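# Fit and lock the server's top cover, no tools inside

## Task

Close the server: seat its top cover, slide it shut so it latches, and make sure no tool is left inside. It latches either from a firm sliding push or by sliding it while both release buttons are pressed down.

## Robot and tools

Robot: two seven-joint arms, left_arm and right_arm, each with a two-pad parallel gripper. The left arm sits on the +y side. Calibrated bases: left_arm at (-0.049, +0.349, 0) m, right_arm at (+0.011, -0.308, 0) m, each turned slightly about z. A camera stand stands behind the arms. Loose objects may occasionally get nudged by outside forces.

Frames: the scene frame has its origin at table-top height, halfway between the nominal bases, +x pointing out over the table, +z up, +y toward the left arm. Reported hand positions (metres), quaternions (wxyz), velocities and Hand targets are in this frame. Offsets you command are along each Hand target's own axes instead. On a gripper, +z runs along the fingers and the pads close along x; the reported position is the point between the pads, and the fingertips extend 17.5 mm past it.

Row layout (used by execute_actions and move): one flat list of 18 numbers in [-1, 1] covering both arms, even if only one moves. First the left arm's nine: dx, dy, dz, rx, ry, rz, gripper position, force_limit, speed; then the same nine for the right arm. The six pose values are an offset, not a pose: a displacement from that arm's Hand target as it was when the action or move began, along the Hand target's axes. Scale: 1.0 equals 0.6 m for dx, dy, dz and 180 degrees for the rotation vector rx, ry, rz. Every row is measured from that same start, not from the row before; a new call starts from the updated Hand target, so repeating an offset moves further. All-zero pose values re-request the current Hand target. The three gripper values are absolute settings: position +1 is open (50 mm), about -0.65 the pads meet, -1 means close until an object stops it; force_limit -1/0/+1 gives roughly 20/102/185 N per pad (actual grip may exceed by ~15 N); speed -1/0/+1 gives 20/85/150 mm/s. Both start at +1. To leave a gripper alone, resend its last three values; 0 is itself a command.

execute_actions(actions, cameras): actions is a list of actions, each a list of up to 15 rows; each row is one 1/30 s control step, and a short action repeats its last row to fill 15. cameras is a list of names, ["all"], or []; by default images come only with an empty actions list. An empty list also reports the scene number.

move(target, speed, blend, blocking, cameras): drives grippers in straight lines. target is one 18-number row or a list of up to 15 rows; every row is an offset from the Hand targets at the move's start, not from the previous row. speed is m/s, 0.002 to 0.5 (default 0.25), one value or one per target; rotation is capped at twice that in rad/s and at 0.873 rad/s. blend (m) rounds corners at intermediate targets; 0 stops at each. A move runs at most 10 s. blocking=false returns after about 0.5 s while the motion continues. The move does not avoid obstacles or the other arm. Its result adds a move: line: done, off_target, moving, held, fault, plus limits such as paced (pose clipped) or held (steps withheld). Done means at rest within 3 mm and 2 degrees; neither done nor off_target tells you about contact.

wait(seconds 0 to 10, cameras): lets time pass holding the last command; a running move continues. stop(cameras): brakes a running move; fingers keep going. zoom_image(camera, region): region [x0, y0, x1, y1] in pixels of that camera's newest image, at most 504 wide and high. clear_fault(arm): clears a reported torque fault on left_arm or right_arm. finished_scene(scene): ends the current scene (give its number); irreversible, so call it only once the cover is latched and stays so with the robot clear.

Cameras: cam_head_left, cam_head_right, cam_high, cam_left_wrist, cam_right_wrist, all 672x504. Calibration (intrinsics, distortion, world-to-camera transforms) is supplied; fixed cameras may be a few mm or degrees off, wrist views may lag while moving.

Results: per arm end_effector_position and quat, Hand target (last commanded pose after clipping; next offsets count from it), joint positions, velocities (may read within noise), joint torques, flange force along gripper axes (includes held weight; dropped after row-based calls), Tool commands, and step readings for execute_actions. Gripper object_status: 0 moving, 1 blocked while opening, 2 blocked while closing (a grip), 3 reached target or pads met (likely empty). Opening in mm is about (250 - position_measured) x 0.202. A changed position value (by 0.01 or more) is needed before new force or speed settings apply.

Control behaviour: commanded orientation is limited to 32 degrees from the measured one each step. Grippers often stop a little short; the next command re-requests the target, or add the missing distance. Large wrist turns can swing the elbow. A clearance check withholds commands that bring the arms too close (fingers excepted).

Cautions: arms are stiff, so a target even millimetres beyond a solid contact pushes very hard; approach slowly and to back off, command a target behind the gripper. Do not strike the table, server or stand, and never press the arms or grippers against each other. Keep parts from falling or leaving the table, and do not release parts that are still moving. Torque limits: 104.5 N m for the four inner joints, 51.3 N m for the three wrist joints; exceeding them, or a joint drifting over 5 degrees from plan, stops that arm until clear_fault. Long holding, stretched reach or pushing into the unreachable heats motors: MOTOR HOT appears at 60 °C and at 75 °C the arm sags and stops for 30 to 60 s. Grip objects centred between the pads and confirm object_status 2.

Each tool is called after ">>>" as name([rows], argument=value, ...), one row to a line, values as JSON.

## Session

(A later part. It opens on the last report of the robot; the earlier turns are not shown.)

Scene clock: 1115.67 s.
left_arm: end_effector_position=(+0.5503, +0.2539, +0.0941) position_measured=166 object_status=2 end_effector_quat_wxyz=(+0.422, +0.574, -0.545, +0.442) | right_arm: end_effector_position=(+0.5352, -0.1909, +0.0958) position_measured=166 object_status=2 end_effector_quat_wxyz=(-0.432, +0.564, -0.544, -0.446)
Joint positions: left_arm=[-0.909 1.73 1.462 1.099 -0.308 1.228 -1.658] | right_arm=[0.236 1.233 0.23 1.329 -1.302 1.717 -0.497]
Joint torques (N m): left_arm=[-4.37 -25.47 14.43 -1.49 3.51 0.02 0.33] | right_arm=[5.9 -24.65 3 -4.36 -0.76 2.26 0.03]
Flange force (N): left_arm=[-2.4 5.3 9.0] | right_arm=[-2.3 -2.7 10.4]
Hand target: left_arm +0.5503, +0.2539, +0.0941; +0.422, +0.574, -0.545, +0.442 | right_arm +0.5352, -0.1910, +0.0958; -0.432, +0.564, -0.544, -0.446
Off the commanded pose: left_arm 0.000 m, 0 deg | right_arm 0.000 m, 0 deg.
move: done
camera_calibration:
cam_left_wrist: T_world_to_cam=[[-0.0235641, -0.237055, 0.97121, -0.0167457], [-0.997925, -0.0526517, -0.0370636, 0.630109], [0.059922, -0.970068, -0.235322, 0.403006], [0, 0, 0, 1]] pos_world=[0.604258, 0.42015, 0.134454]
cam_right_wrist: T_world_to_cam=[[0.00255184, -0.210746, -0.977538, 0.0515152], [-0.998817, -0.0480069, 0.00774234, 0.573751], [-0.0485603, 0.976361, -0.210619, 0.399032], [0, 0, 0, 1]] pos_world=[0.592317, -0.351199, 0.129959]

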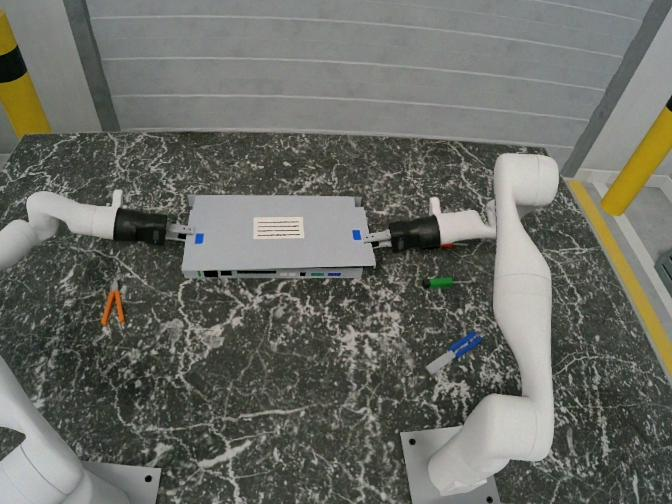

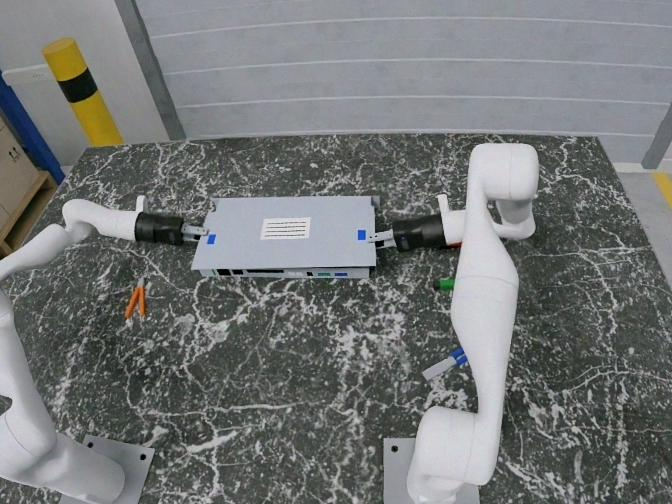

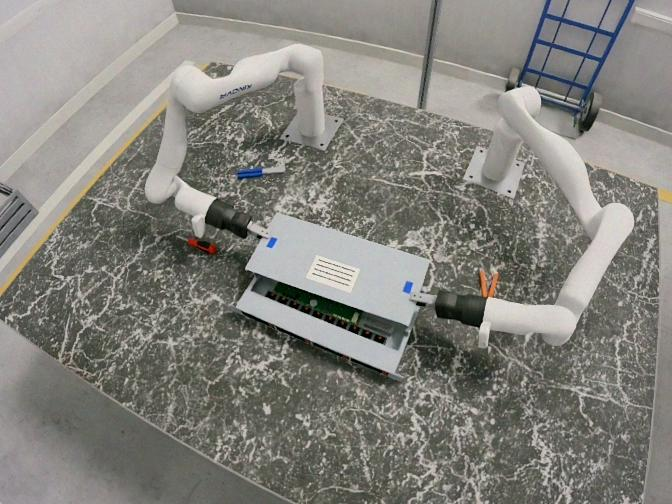

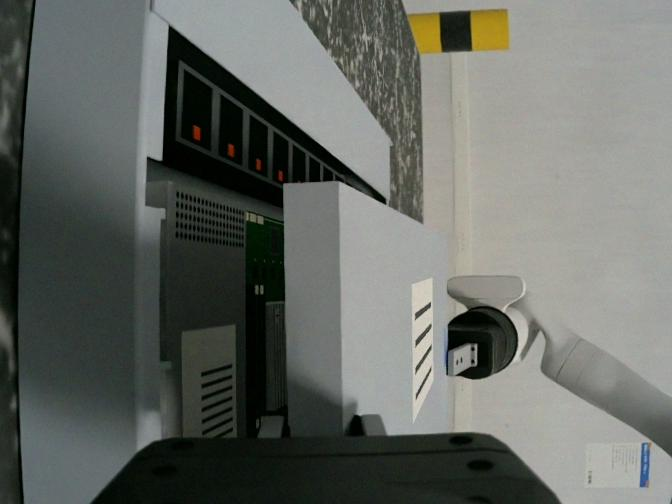

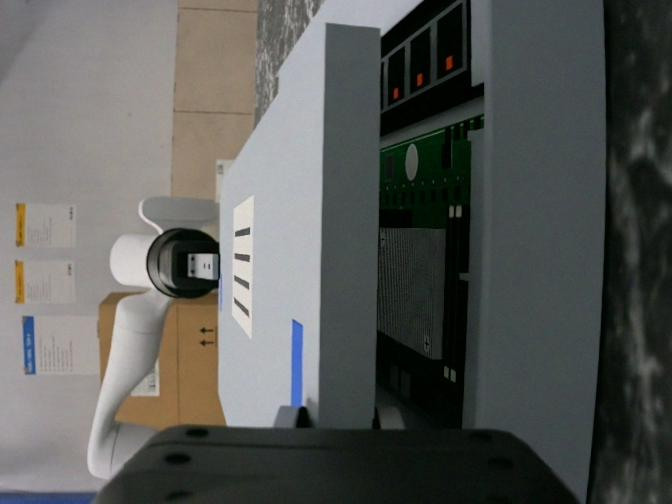

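>>> move([
  [-0.0058, -0.0122, -0.0225, -0.0091, 0, 0.0024, -1, -0.5, -0.8, -0.0058, 0.0102, 0.0242, 0.0092, 0, 0.0022, -1, -0.5, -0.8],
  [-0.0493, -0.0123, -0.0112, -0.0091, 0, 0.0024, -1, -0.5, -0.8, 0.0380, 0.0103, 0.0345, 0.0092, 0, 0.0022, -1, -0.5, -0.8],
], speed=[0.06, 0.06], cameras=["cam_head_left", "cam_head_right", "cam_high", "cam_left_wrist", "cam_right_wrist"])

>>> zoom_image(camera="cam_head_left", region=[165, 180, 395, 300])

>>> zoom_image(camera="cam_head_right", region=[180, 180, 400, 300])

>>> zoom_image(camera="cam_high", region=[220, 200, 450, 390])

Scene clock: 1186.73 s.
left_arm: end_effector_position=(+0.5568, +0.2682, +0.0671) position_measured=166 object_status=2 end_effector_quat_wxyz=(+0.429, +0.566, -0.554, +0.435) | right_arm: end_effector_position=(+0.5286, -0.1763, +0.0689) position_measured=166 object_status=2 end_effector_quat_wxyz=(-0.438, +0.556, -0.553, -0.440)
Joint positions: left_arm=[-0.864 1.768 1.458 0.954 -0.317 1.341 -1.723] | right_arm=[0.221 1.262 0.218 1.39 -1.335 1.662 -0.427]
Joint torques (N m): left_arm=[-5.94 -27.21 13.33 -2.26 3.32 0.13 0.3] | right_arm=[6.8 -22.5 4.56 -3.73 -0.28 0.89 -0.01]
Flange force (N): left_arm=[-1.1 5.8 11.5] | right_arm=[-6.5 -1.8 11.3]
Hand target: left_arm +0.5569, +0.2682, +0.0672; +0.429, +0.566, -0.554, +0.435 | right_arm +0.5286, -0.1763, +0.0688; -0.438, +0.556, -0.553, -0.440
Off the commanded pose: left_arm 0.000 m, 0 deg | right_arm 0.000 m, 0 deg.
move: done
camera_calibration:
cam_left_wrist: T_world_to_cam=[[-0.0304796, -0.236159, 0.971236, 0.016706], [-0.999049, -0.023098, -0.0369688, 0.62909], [0.0311641, -0.97144, -0.235231, 0.426483], [0, 0, 0, 1]] pos_world=[0.61571, 0.432778, 0.107353]
cam_right_wrist: T_world_to_cam=[[-0.00375641, -0.210628, -0.977559, 0.0317008], [-0.999805, -0.018147, 0.00775189, 0.573841], [-0.0193725, 0.977398, -0.210518, 0.363476], [0, 0, 0, 1]] pos_world=[0.580889, -0.33817, 0.103059]

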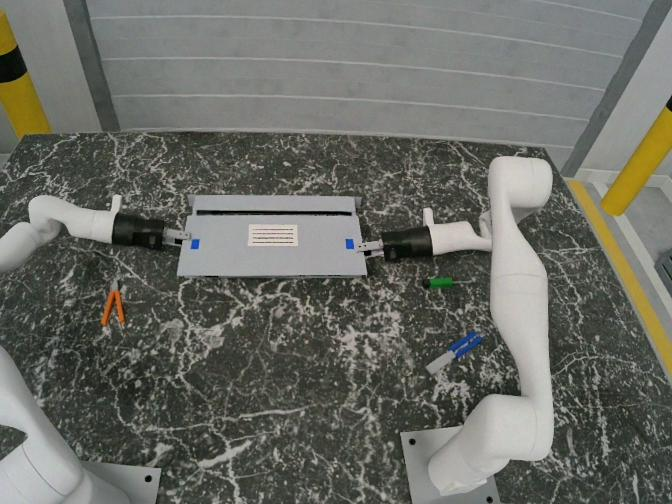

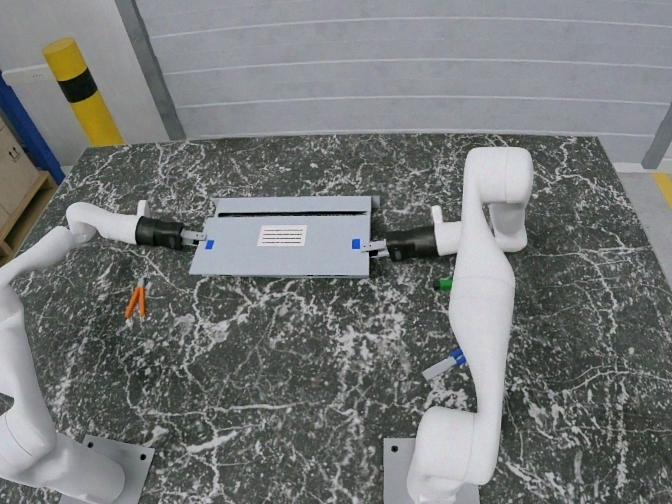

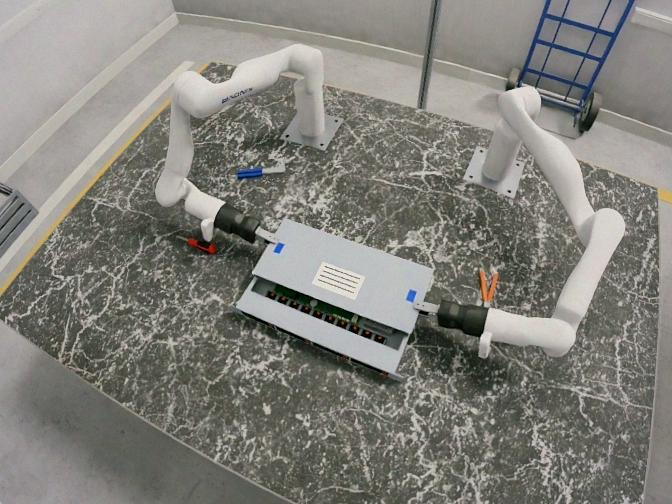

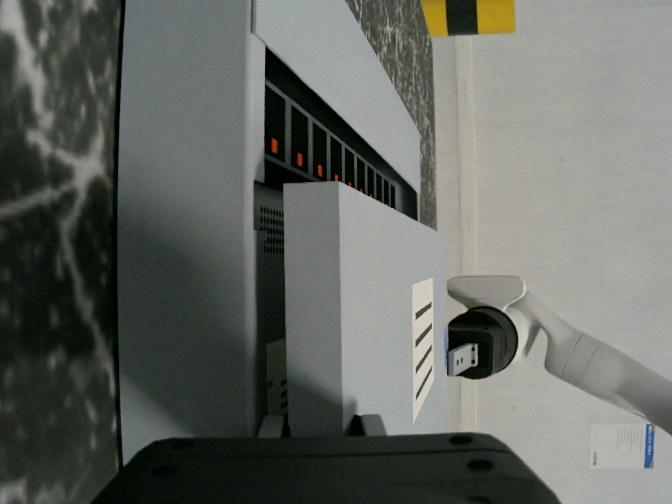

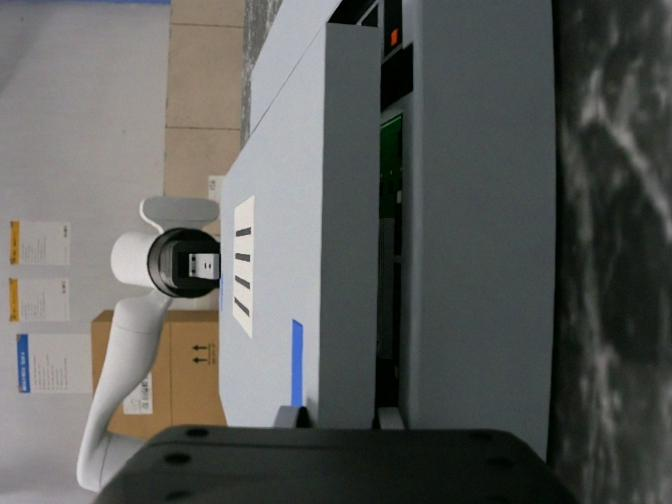

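Scaled by 2.191 from the camera's 672x504 image, which has a finer 960x720 frame.

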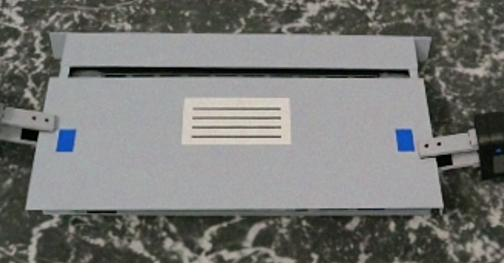

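Scaled by 2.291 from the camera's 672x504 image, which has a finer 960x720 frame.

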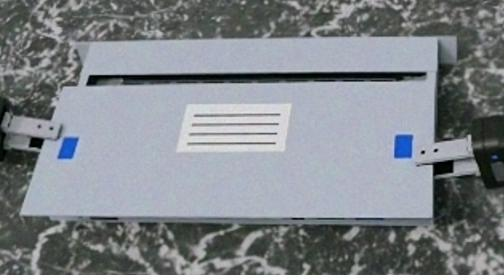

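Scaled by 2.191 from the camera's 672x504 image, which has a finer 960x720 frame.

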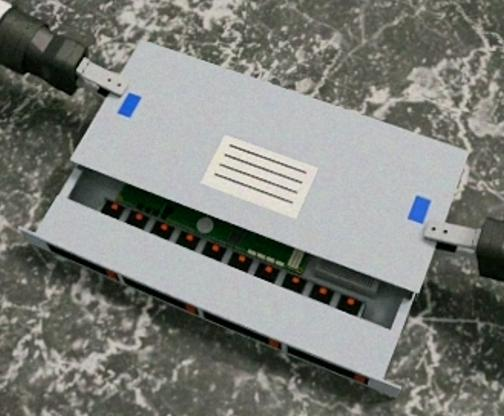

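>>> move(target=[-0.00638,-0.02504,0.00164,0,0,0,-1,-0.5,-0.8,0.0064,-0.02502,0.0019,0,0,0,-1,-0.5,-0.8], speed=0.04, cameras=["cam_left_wrist","cam_right_wrist","cam_head_left","cam_head_right","cam_high"])

Scene clock: 1236.23 s.
left_arm: end_effector_position=(+0.5719, +0.2686, +0.0634) position_measured=166 object_status=2 end_effector_quat_wxyz=(+0.429, +0.566, -0.554, +0.435) | right_arm: end_effector_position=(+0.5436, -0.1759, +0.0650) position_measured=166 object_status=2 end_effector_quat_wxyz=(-0.438, +0.556, -0.552, -0.440)
Joint positions: left_arm=[-0.817 1.773 1.465 0.858 -0.312 1.387 -1.74] | right_arm=[0.219 1.286 0.215 1.325 -1.345 1.667 -0.469]
Joint torques (N m): left_arm=[4.6 -12.32 -3.87 -4.99 -6.89 -6.72 0.27] | right_arm=[5.66 -0.64 15.39 -5.97 0.98 -18.18 0.49]
Flange force (N): left_arm=[32.6 20.0 -17.8] | right_arm=[-58.0 20.3 -8.4]
Hand target: left_arm +0.5719, +0.2685, +0.0632; +0.429, +0.566, -0.554, +0.435 | right_arm +0.5436, -0.1760, +0.0649; -0.438, +0.556, -0.553, -0.440
Off the commanded pose: left_arm 0.000 m, 0 deg | right_arm 0.000 m, 0 deg.
move: done
camera_calibration:
cam_left_wrist: T_world_to_cam=[[-0.0307308, -0.235866, 0.9713, 0.020878], [-0.999032, -0.0233421, -0.0372765, 0.644175], [0.0314644, -0.971505, -0.234921, 0.425338], [0, 0, 0, 1]] pos_world=[0.63081, 0.433179, 0.103654]
cam_right_wrist: T_world_to_cam=[[-0.00371913, -0.21032, -0.977626, 0.028096], [-0.999802, -0.0183528, 0.0077518, 0.588802], [-0.0195726, 0.97746, -0.21021, 0.362761], [0, 0, 0, 1]] pos_world=[0.59589, -0.337869, 0.0991591]

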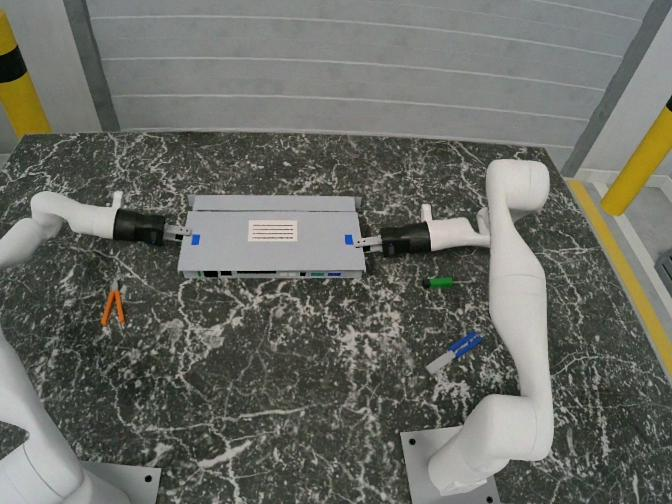

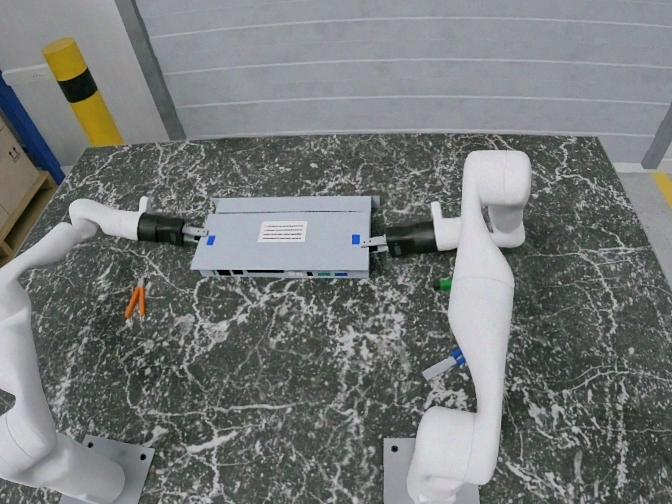

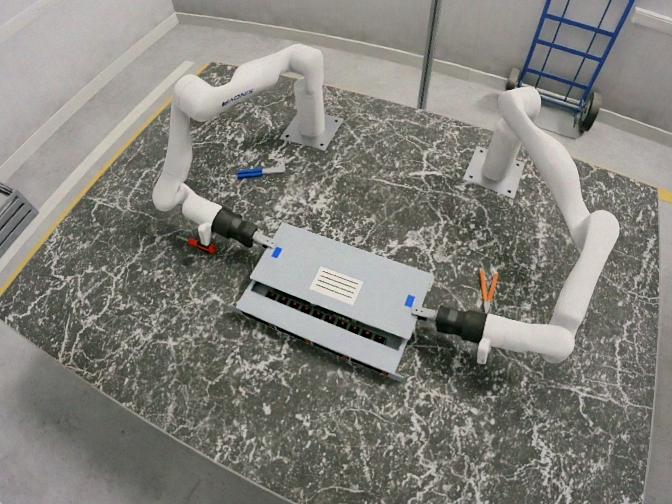

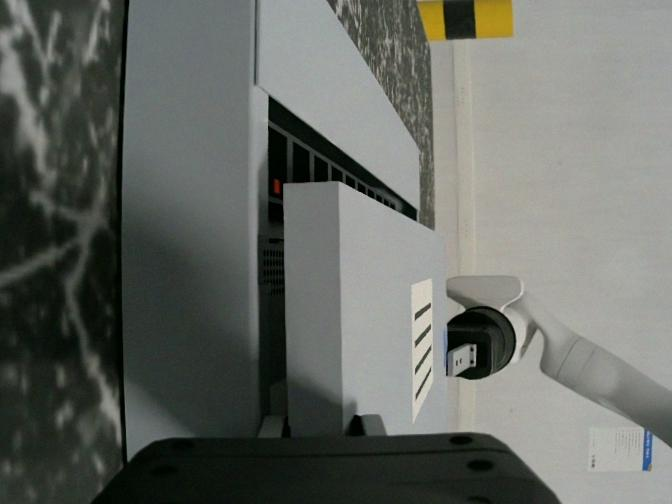

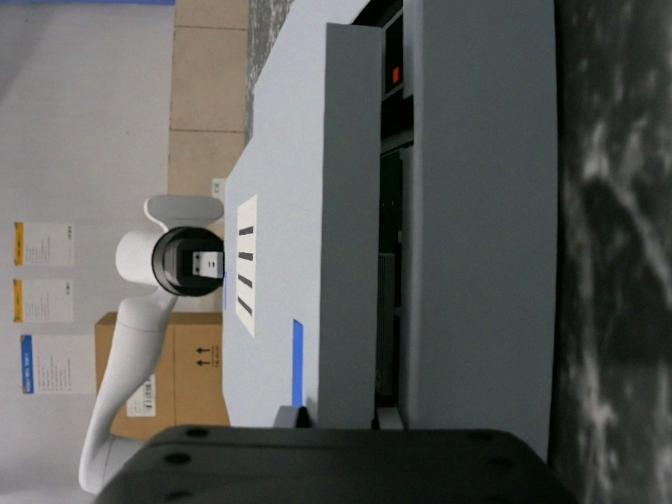

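>>> move([
  [0,0,0,0,0,0,0.02,-0.5,-1,0,0,0,0,0,0,0.02,-0.5,-1],
  [0,0,-0.1,0,0,0,0.02,-0.5,-1,0,0,-0.1,0,0,0,0.02,-0.5,-1],
  [0,0,-0.2,0,0,0,0.02,-0.5,-1,0,0,-0.2,0,0,0,0.02,-0.5,-1],
], speed=[0.05,0.05,0.15], blend=[0,0.01,0], cameras=["cam_left_wrist","cam_right_wrist","cam_head_left","cam_head_right","cam_high"])

Scene clock: 1250.40 s.
left_arm: end_effector_position=(+0.5697, +0.3846, +0.0936) position_measured=150 object_status=3 end_effector_quat_wxyz=(+0.429, +0.566, -0.554, +0.435) | right_arm: end_effector_position=(+0.5441, -0.2928, +0.0924) position_measured=150 object_status=3 end_effector_quat_wxyz=(-0.438, +0.556, -0.553, -0.440)
Joint positions: left_arm=[-0.81 1.725 1.483 0.486 -0.295 1.754 -1.804] | right_arm=[0.393 1.311 0.273 1.119 -1.252 1.852 -0.566]
Joint torques (N m): left_arm=[1.79 -26.4 8.54 0.97 3.33 0.91 0.21] | right_arm=[0.77 -24 -0.63 -4.02 -1.64 2.67 0]
Flange force (N): left_arm=no reading | right_arm=[-2.3 -1.6 -0.2]
Hand target: left_arm +0.5697, +0.3846, +0.0936; +0.429, +0.566, -0.554, +0.435 | right_arm +0.5441, -0.2928, +0.0924; -0.438, +0.556, -0.553, -0.440
Off the commanded pose: left_arm 0.000 m, 0 deg | right_arm 0.000 m, 0 deg.
move: done
camera_calibration:
cam_left_wrist: T_world_to_cam=[[-0.0306504, -0.236165, 0.971229, 0.0188636], [-0.999041, -0.0231555, -0.0371586, 0.645701], [0.0312649, -0.971437, -0.235229, 0.545349], [0, 0, 0, 1]] pos_world=[0.62861, 0.549179, 0.133954]
cam_right_wrist: T_world_to_cam=[[-0.00383284, -0.210629, -0.977559, 0.0302392], [-0.999803, -0.0182276, 0.00784745, 0.587091], [-0.0194714, 0.977396, -0.210518, 0.48265], [0, 0, 0, 1]] pos_world=[0.596489, -0.45467, 0.12656]

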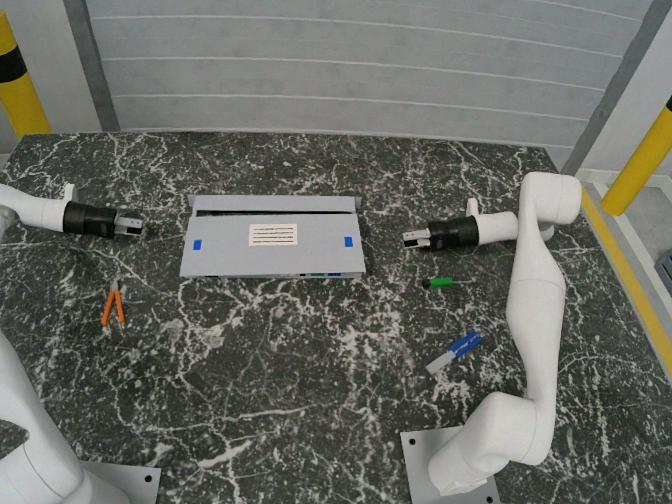

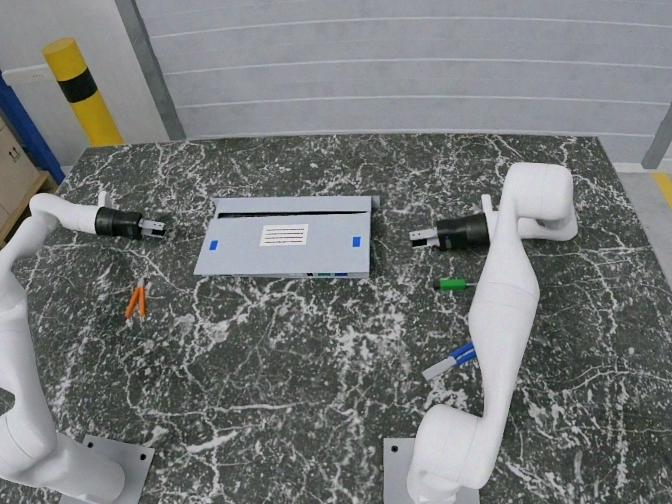

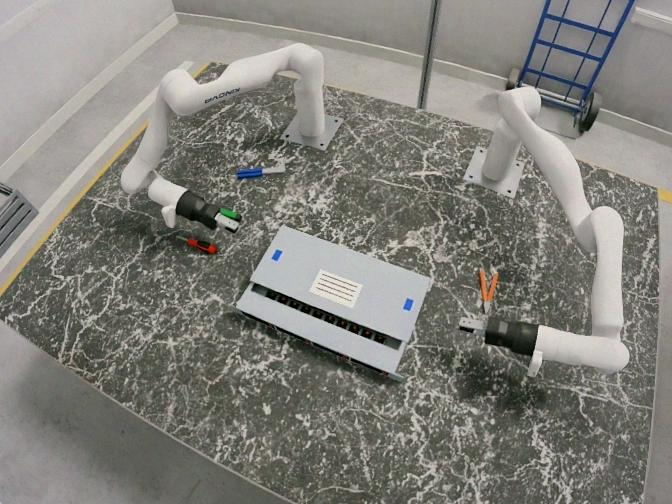

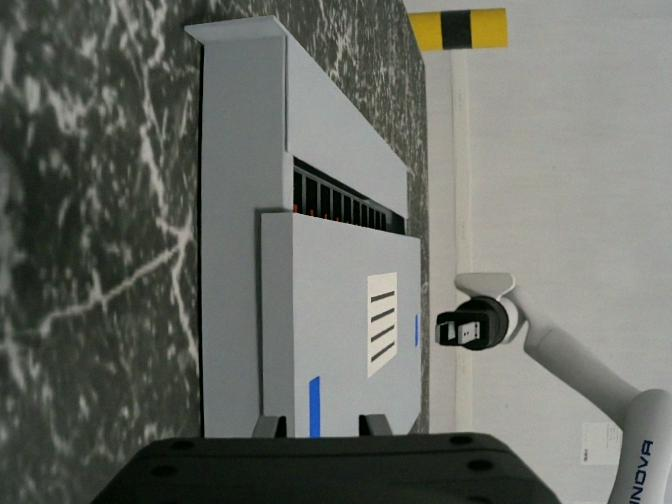

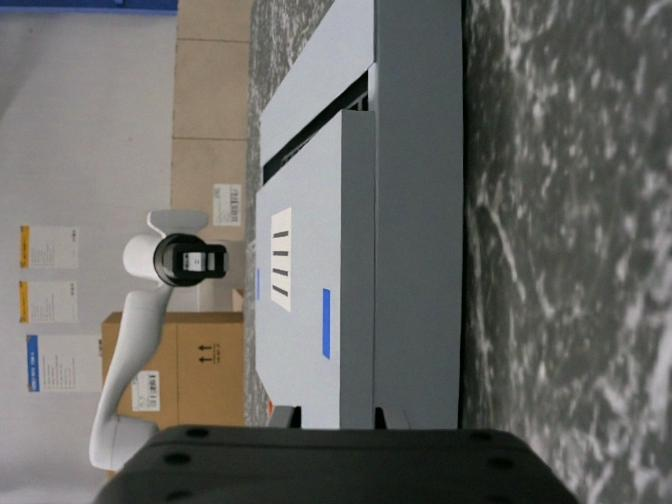

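>>> zoom_image(camera="cam_left_wrist", region=[190, 150, 340, 300])

>>> zoom_image(camera="cam_right_wrist", region=[320, 80, 420, 180])

Scaled by 3.360.

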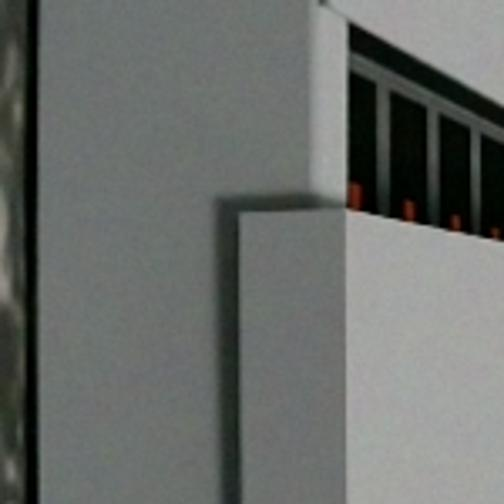

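Scaled by 5.040.

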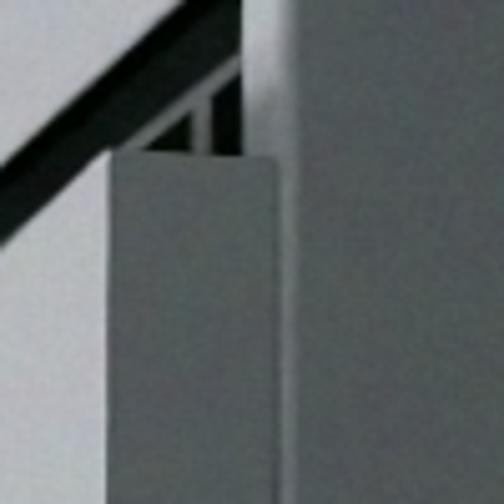

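>>> move([
  [-0.0628,0.0292,0.1102,0,0,0,-1,-0.5,0,0,0,0,0,0,0,0.02,-0.5,-1],
  [-0.0488,0.03025,0.1634,0,0,0,-1,-0.5,0,0,0,0,0,0,0,0.02,-0.5,-1],
], speed=[0.2,0.08], blend=[0.01,0], cameras=["cam_left_wrist","cam_right_wrist"])

Scene clock: 1274.57 s.
left_arm: end_effector_position=(+0.5531, +0.2968, +0.0404) position_measured=252 object_status=3 end_effector_quat_wxyz=(+0.429, +0.566, -0.554, +0.435) | right_arm: end_effector_position=(+0.5441, -0.2928, +0.0924) position_measured=150 object_status=3 end_effector_quat_wxyz=(-0.438, +0.556, -0.553, -0.440)
Joint positions: left_arm=[-0.874 1.805 1.448 0.867 -0.331 1.419 -1.781] | right_arm=[0.393 1.311 0.273 1.119 -1.252 1.852 -0.566]
Joint torques (N m): left_arm=[1.79 -23.6 11.18 2.28 3.33 0.83 0.23] | right_arm=[0.73 -23.98 -0.66 -4 -1.62 2.65 -0.02]
Flange force (N): left_arm=[0.1 4.2 -1.7] | right_arm=[-2.3 -1.6 -0.4]
Hand target: left_arm +0.5531, +0.2968, +0.0405; +0.429, +0.566, -0.554, +0.435 | right_arm +0.5441, -0.2928, +0.0924; -0.438, +0.556, -0.553, -0.440
Off the commanded pose: left_arm 0.000 m, 0 deg | right_arm 0.000 m, 0 deg.
move: done
camera_calibration:
cam_left_wrist: T_world_to_cam=[[-0.0304801, -0.236137, 0.971242, 0.0491718], [-0.999049, -0.0230965, -0.0369683, 0.62507], [0.0311619, -0.971445, -0.235208, 0.448126], [0, 0, 0, 1]] pos_world=[0.61201, 0.461378, 0.0807531]
cam_right_wrist: T_world_to_cam=[[-0.00383284, -0.210629, -0.977559, 0.0302392], [-0.999803, -0.0182276, 0.00784745, 0.587091], [-0.0194714, 0.977396, -0.210518, 0.48265], [0, 0, 0, 1]] pos_world=[0.596489, -0.45467, 0.12656]
Images, in order (width x height): cam_left_wrist 672x504, cam_right_wrist 672x504.

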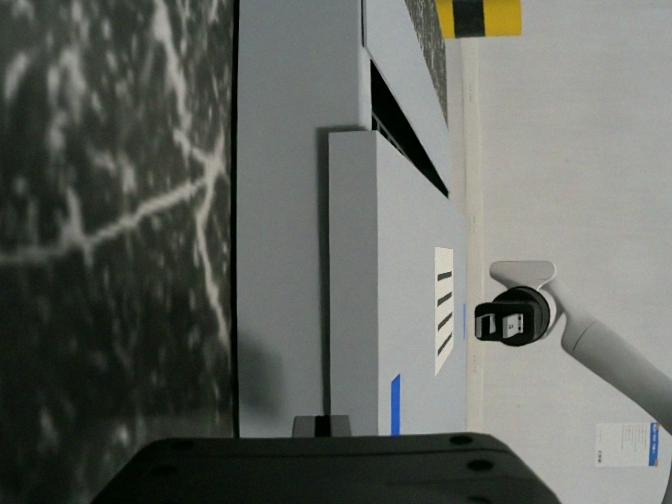

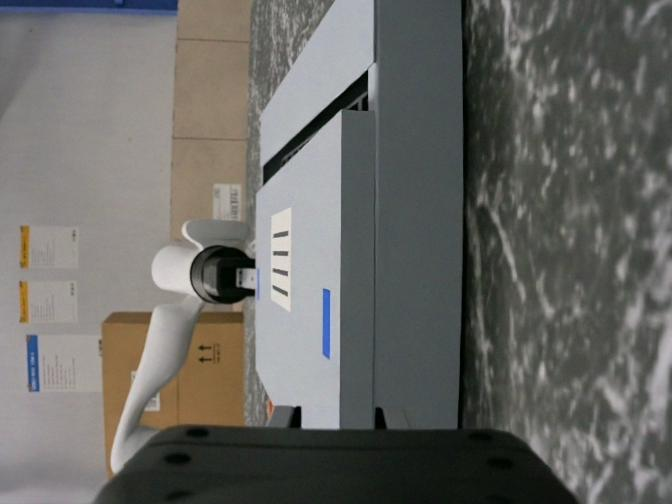

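>>> move(target=[0.0069,0,0.0134,0,0,0,-1,-0.5,0,0,0,0,0,0,0,0.02,-0.5,-1], speed=0.04, cameras=["cam_left_wrist"])

Scene clock: 1283.20 s.
left_arm: end_effector_position=(+0.5533, +0.2880, +0.0424) position_measured=252 object_status=3 end_effector_quat_wxyz=(+0.429, +0.566, -0.554, +0.435) | right_arm: end_effector_position=(+0.5441, -0.2928, +0.0924) position_measured=150 object_status=3 end_effector_quat_wxyz=(-0.438, +0.556, -0.553, -0.440)
Joint positions: left_arm=[-0.872 1.803 1.449 0.892 -0.331 1.394 -1.771] | right_arm=[0.393 1.311 0.273 1.119 -1.252 1.852 -0.566]
Joint torques (N m): left_arm=[1.68 -23.41 11.25 2.31 3.31 0.85 0.24] | right_arm=[0.78 -23.96 -0.58 -4.05 -1.6 2.66 0]
Flange force (N): left_arm=[0.1 3.9 -1.6] | right_arm=[-2.4 -1.4 -0.1]
Hand target: left_arm +0.5533, +0.2880, +0.0424; +0.429, +0.566, -0.554, +0.435 | right_arm +0.5441, -0.2928, +0.0924; -0.438, +0.556, -0.553, -0.440
Off the commanded pose: left_arm 0.000 m, 0 deg | right_arm 0.000 m, 0 deg.
move: done
camera_calibration:
cam_left_wrist: T_world_to_cam=[[-0.0305763, -0.236164, 0.971232, 0.0452286], [-0.999043, -0.0231727, -0.0370865, 0.625181], [0.0312645, -0.971437, -0.235229, 0.439977], [0, 0, 0, 1]] pos_world=[0.61221, 0.452579, 0.0827538]
Images, in order (width x height): cam_left_wrist 672x504.

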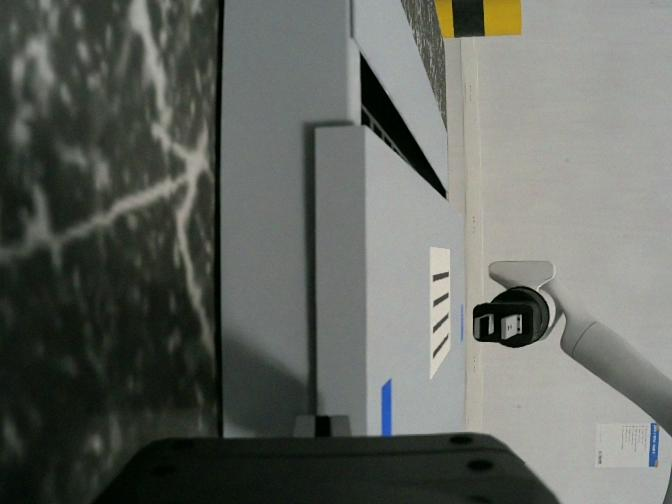

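>>> move(target=[0.0034,0.0003,0.0129,0,0,0,-1,-0.5,0,0,0,0,0,0,0,0.02,-0.5,-1], speed=0.02, cameras=["cam_left_wrist","cam_right_wrist"])

Scene clock: 1287.57 s.
left_arm: end_effector_position=(+0.5533, +0.2802, +0.0424) position_measured=252 object_status=3 end_effector_quat_wxyz=(+0.428, +0.566, -0.554, +0.435) | right_arm: end_effector_position=(+0.5441, -0.2928, +0.0924) position_measured=150 object_status=3 end_effector_quat_wxyz=(-0.438, +0.556, -0.553, -0.440)
Joint positions: left_arm=[-0.869 1.803 1.448 0.912 -0.332 1.372 -1.764] | right_arm=[0.393 1.311 0.273 1.119 -1.252 1.852 -0.566]
Joint torques (N m): left_arm=[13.11 -19.4 10.88 8.01 4.04 0.45 0.26] | right_arm=[0.8 -23.98 -0.62 -4.03 -1.6 2.66 -0.06]
Flange force (N): left_arm=[-2.7 4.5 -21.2] | right_arm=[-2.3 -1.3 -0.1]
Hand target: left_arm +0.5533, +0.2800, +0.0424; +0.429, +0.566, -0.554, +0.435 | right_arm +0.5441, -0.2928, +0.0924; -0.438, +0.556, -0.553, -0.440
Off the commanded pose: left_arm 0.000 m, 0 deg | right_arm 0.000 m, 0 deg.
move: done
camera_calibration:
cam_left_wrist: T_world_to_cam=[[-0.0306003, -0.236268, 0.971206, 0.0434493], [-0.999033, -0.0234541, -0.0371828, 0.625127], [0.0315639, -0.971405, -0.235322, 0.432212], [0, 0, 0, 1]] pos_world=[0.61221, 0.444781, 0.0827546]
cam_right_wrist: T_world_to_cam=[[-0.00383284, -0.210629, -0.977559, 0.0302392], [-0.999803, -0.0182276, 0.00784745, 0.587091], [-0.0194714, 0.977396, -0.210518, 0.48265], [0, 0, 0, 1]] pos_world=[0.596489, -0.45467, 0.12656]
Images, in order (width x height): cam_left_wrist 672x504, cam_right_wrist 672x504.

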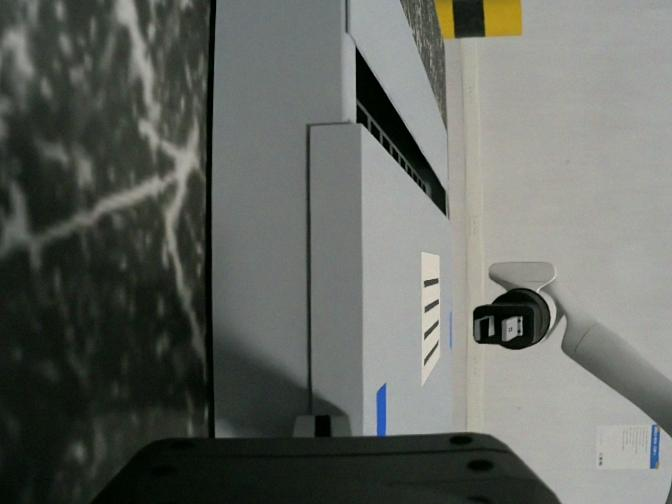

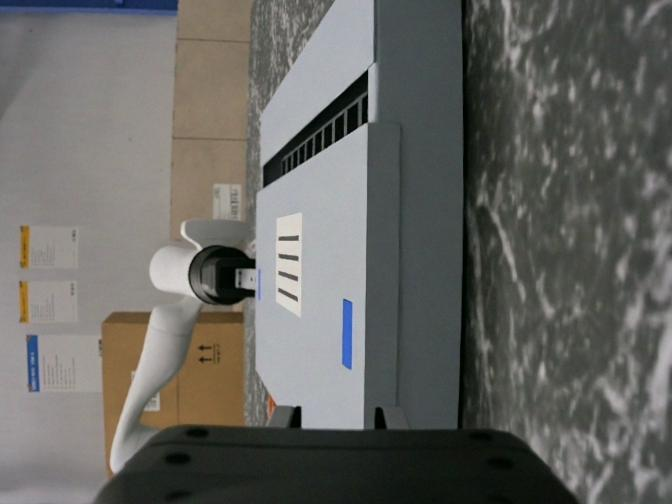

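>>> move([
  [0.0318,-0.0008,-0.0601,0,0,0,-1,-0.5,0,-0.0162,0,-0.0038,0,0,0,-1,-0.5,0],
  [0.0301,0.2131,-0.0638,0.0013,-0.1667,0.0028,-1,-0.5,0,-0.0204,0.1797,0.0866,-0.0002,0.1667,0.0008,-1,-0.5,0],
  [0.0128,0.2142,0.0081,0.0013,-0.1667,0.0028,-1,-0.5,0,0.0270,0.1792,0.2007,-0.0002,0.1667,0.0008,-1,-0.5,0],
], speed=[0.1,0.2,0.1], blend=[0.01,0.01,0], cameras=["cam_head_left","cam_head_right","cam_high","cam_left_wrist","cam_right_wrist"])

Scene clock: 1329.77 s.
left_arm: end_effector_position=(+0.4249, +0.2708, +0.0490) position_measured=252 object_status=3 end_effector_quat_wxyz=(+0.268, +0.658, -0.647, +0.277) | right_arm: end_effector_position=(+0.4361, -0.1798, +0.0488) position_measured=252 object_status=3 end_effector_quat_wxyz=(-0.280, +0.650, -0.648, -0.281)
Joint positions: left_arm=[-1.063 1.36 1.259 1.72 -0.58 0.862 -1.336] | right_arm=[-0.044 0.899 0.426 1.896 -1.255 1.234 -0.341]
Joint torques (N m): left_arm=[1.85 -17.39 12.06 -0.83 1.87 -0.52 0.22] | right_arm=[0.82 -18.06 1.16 -2.27 -0.66 2.17 -0.05]
Flange force (N): left_arm=[-2.9 2.5 -1.4] | right_arm=[-3.4 -1.4 -1.3]
Hand target: left_arm +0.4249, +0.2708, +0.0490; +0.268, +0.658, -0.647, +0.277 | right_arm +0.4361, -0.1798, +0.0488; -0.280, +0.650, -0.648, -0.281
Off the commanded pose: left_arm 0.000 m, 0 deg | right_arm 0.000 m, 0 deg.
move: done
camera_calibration:
cam_left_wrist: T_world_to_cam=[[-0.0298988, -0.690238, 0.722965, 0.165633], [-0.99907, -0.00183848, -0.0430727, 0.491344], [0.0310595, -0.72358, -0.689541, 0.384131], [0, 0, 0, 1]] pos_world=[0.483909, 0.393179, 0.166291]
cam_right_wrist: T_world_to_cam=[[-0.0040493, -0.671324, -0.741153, -0.0832525], [-0.999816, -0.0111924, 0.0156004, 0.482319], [-0.0187681, 0.74108, -0.671155, 0.34076], [0, 0, 0, 1]] pos_world=[0.488288, -0.303021, 0.159476]

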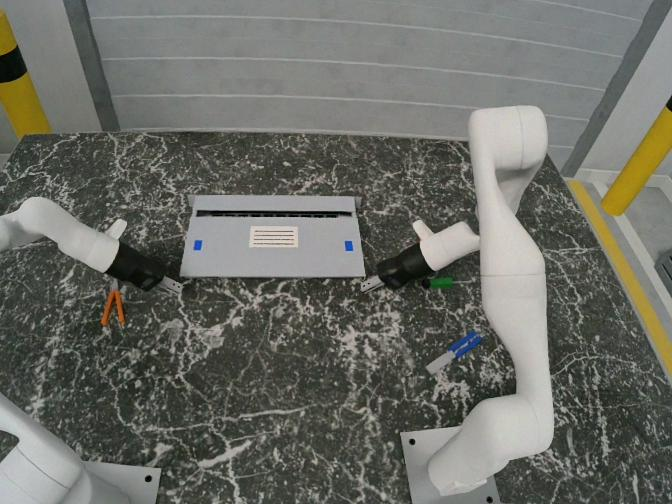

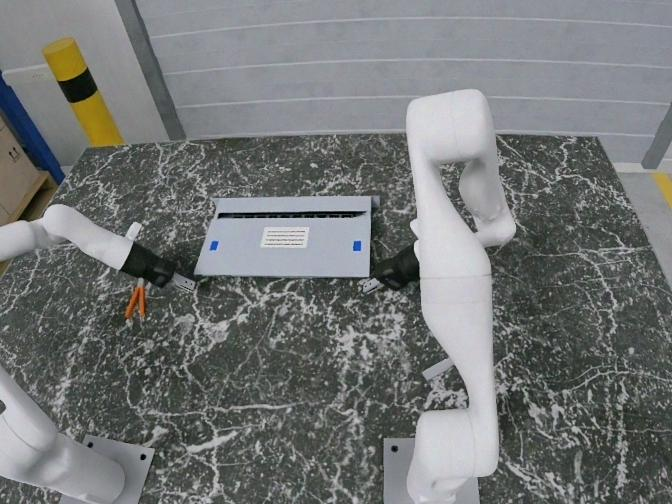

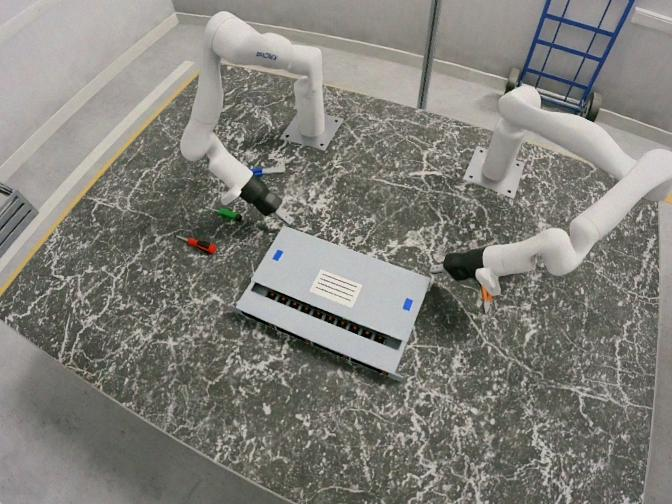

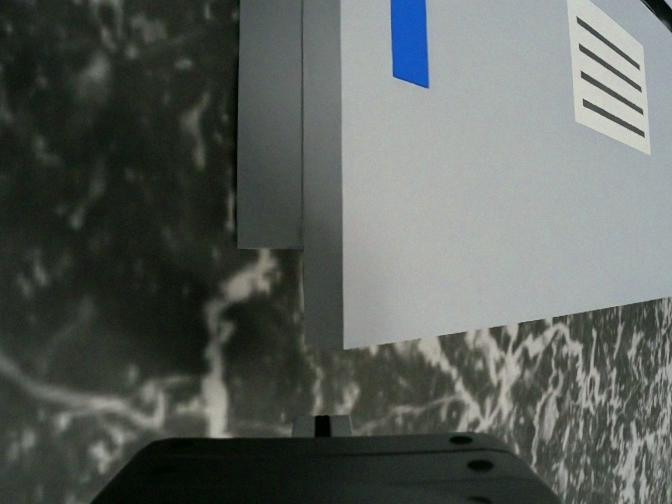

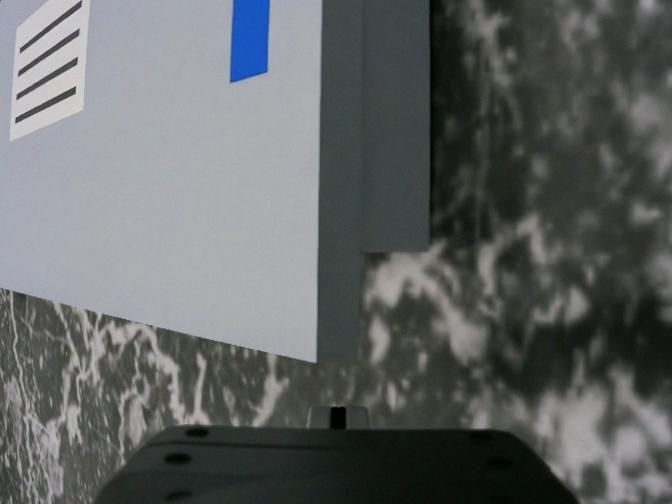

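>>> move([
  [0,-0.025,0,0,0,0,-1,-0.5,0,0,-0.015,0,0,0,0,-1,-0.5,0],
  [0,-0.045,0,0,0,0,-1,-0.5,0,0,-0.035,0,0,0,0,-1,-0.5,0],
], speed=[0.06,0.03], blend=[0.002,0], cameras=["cam_left_wrist","cam_right_wrist","cam_head_left"])

Scene clock: 1341.97 s.
left_arm: end_effector_position=(+0.4519, +0.2713, +0.0492) position_measured=252 object_status=3 end_effector_quat_wxyz=(+0.268, +0.658, -0.647, +0.277) | right_arm: end_effector_position=(+0.4571, -0.1797, +0.0488) position_measured=252 object_status=3 end_effector_quat_wxyz=(-0.280, +0.650, -0.648, -0.281)
Joint positions: left_arm=[-1.016 1.377 1.265 1.621 -0.569 0.912 -1.355] | right_arm=[-0.047 0.92 0.426 1.824 -1.247 1.252 -0.395]
Joint torques (N m): left_arm=[1.54 -18.52 12.36 -1.77 1.85 -0.85 0.25] | right_arm=[0.95 -18.94 1.46 -3.13 -1.09 1.93 -0.07]
Flange force (N): left_arm=[-2.1 4.1 -1.3] | right_arm=[-3.4 -0.2 -1.4]
Hand target: left_arm +0.4519, +0.2713, +0.0492; +0.268, +0.658, -0.647, +0.277 | right_arm +0.4571, -0.1797, +0.0488; -0.280, +0.650, -0.648, -0.281
Off the commanded pose: left_arm 0.000 m, 0 deg | right_arm 0.000 m, 0 deg.
move: done
camera_calibration:
cam_left_wrist: T_world_to_cam=[[-0.0298988, -0.690238, 0.722965, 0.16671], [-0.99907, -0.00183848, -0.0430727, 0.518224], [0.0310595, -0.72358, -0.689541, 0.383726], [0, 0, 0, 1]] pos_world=[0.510809, 0.393679, 0.166391]
cam_right_wrist: T_world_to_cam=[[-0.00412588, -0.67122, -0.741247, -0.0830216], [-0.999813, -0.0112164, 0.0157219, 0.503291], [-0.018867, 0.741173, -0.671049, 0.341], [0, 0, 0, 1]] pos_world=[0.509288, -0.302821, 0.159376]
Images, in order (width x height): cam_head_left 672x504, cam_left_wrist 672x504, cam_right_wrist 672x504.

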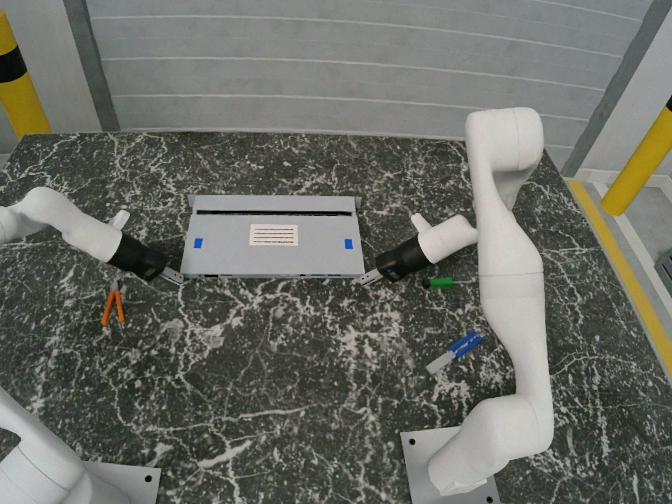

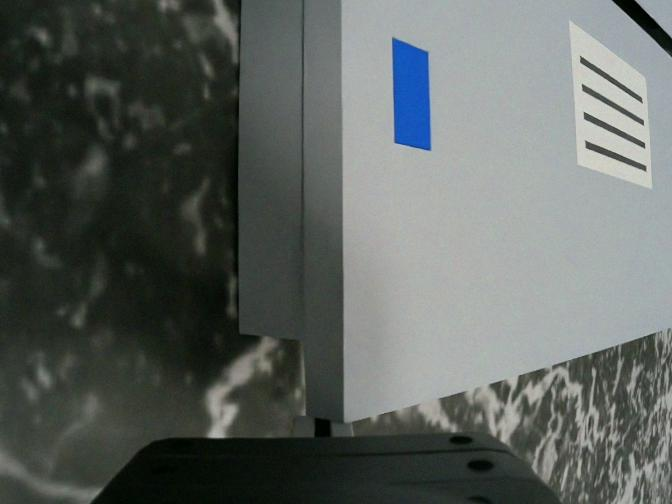

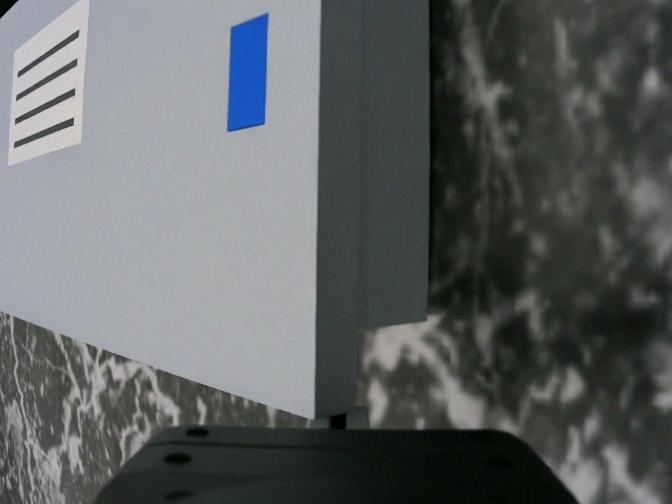

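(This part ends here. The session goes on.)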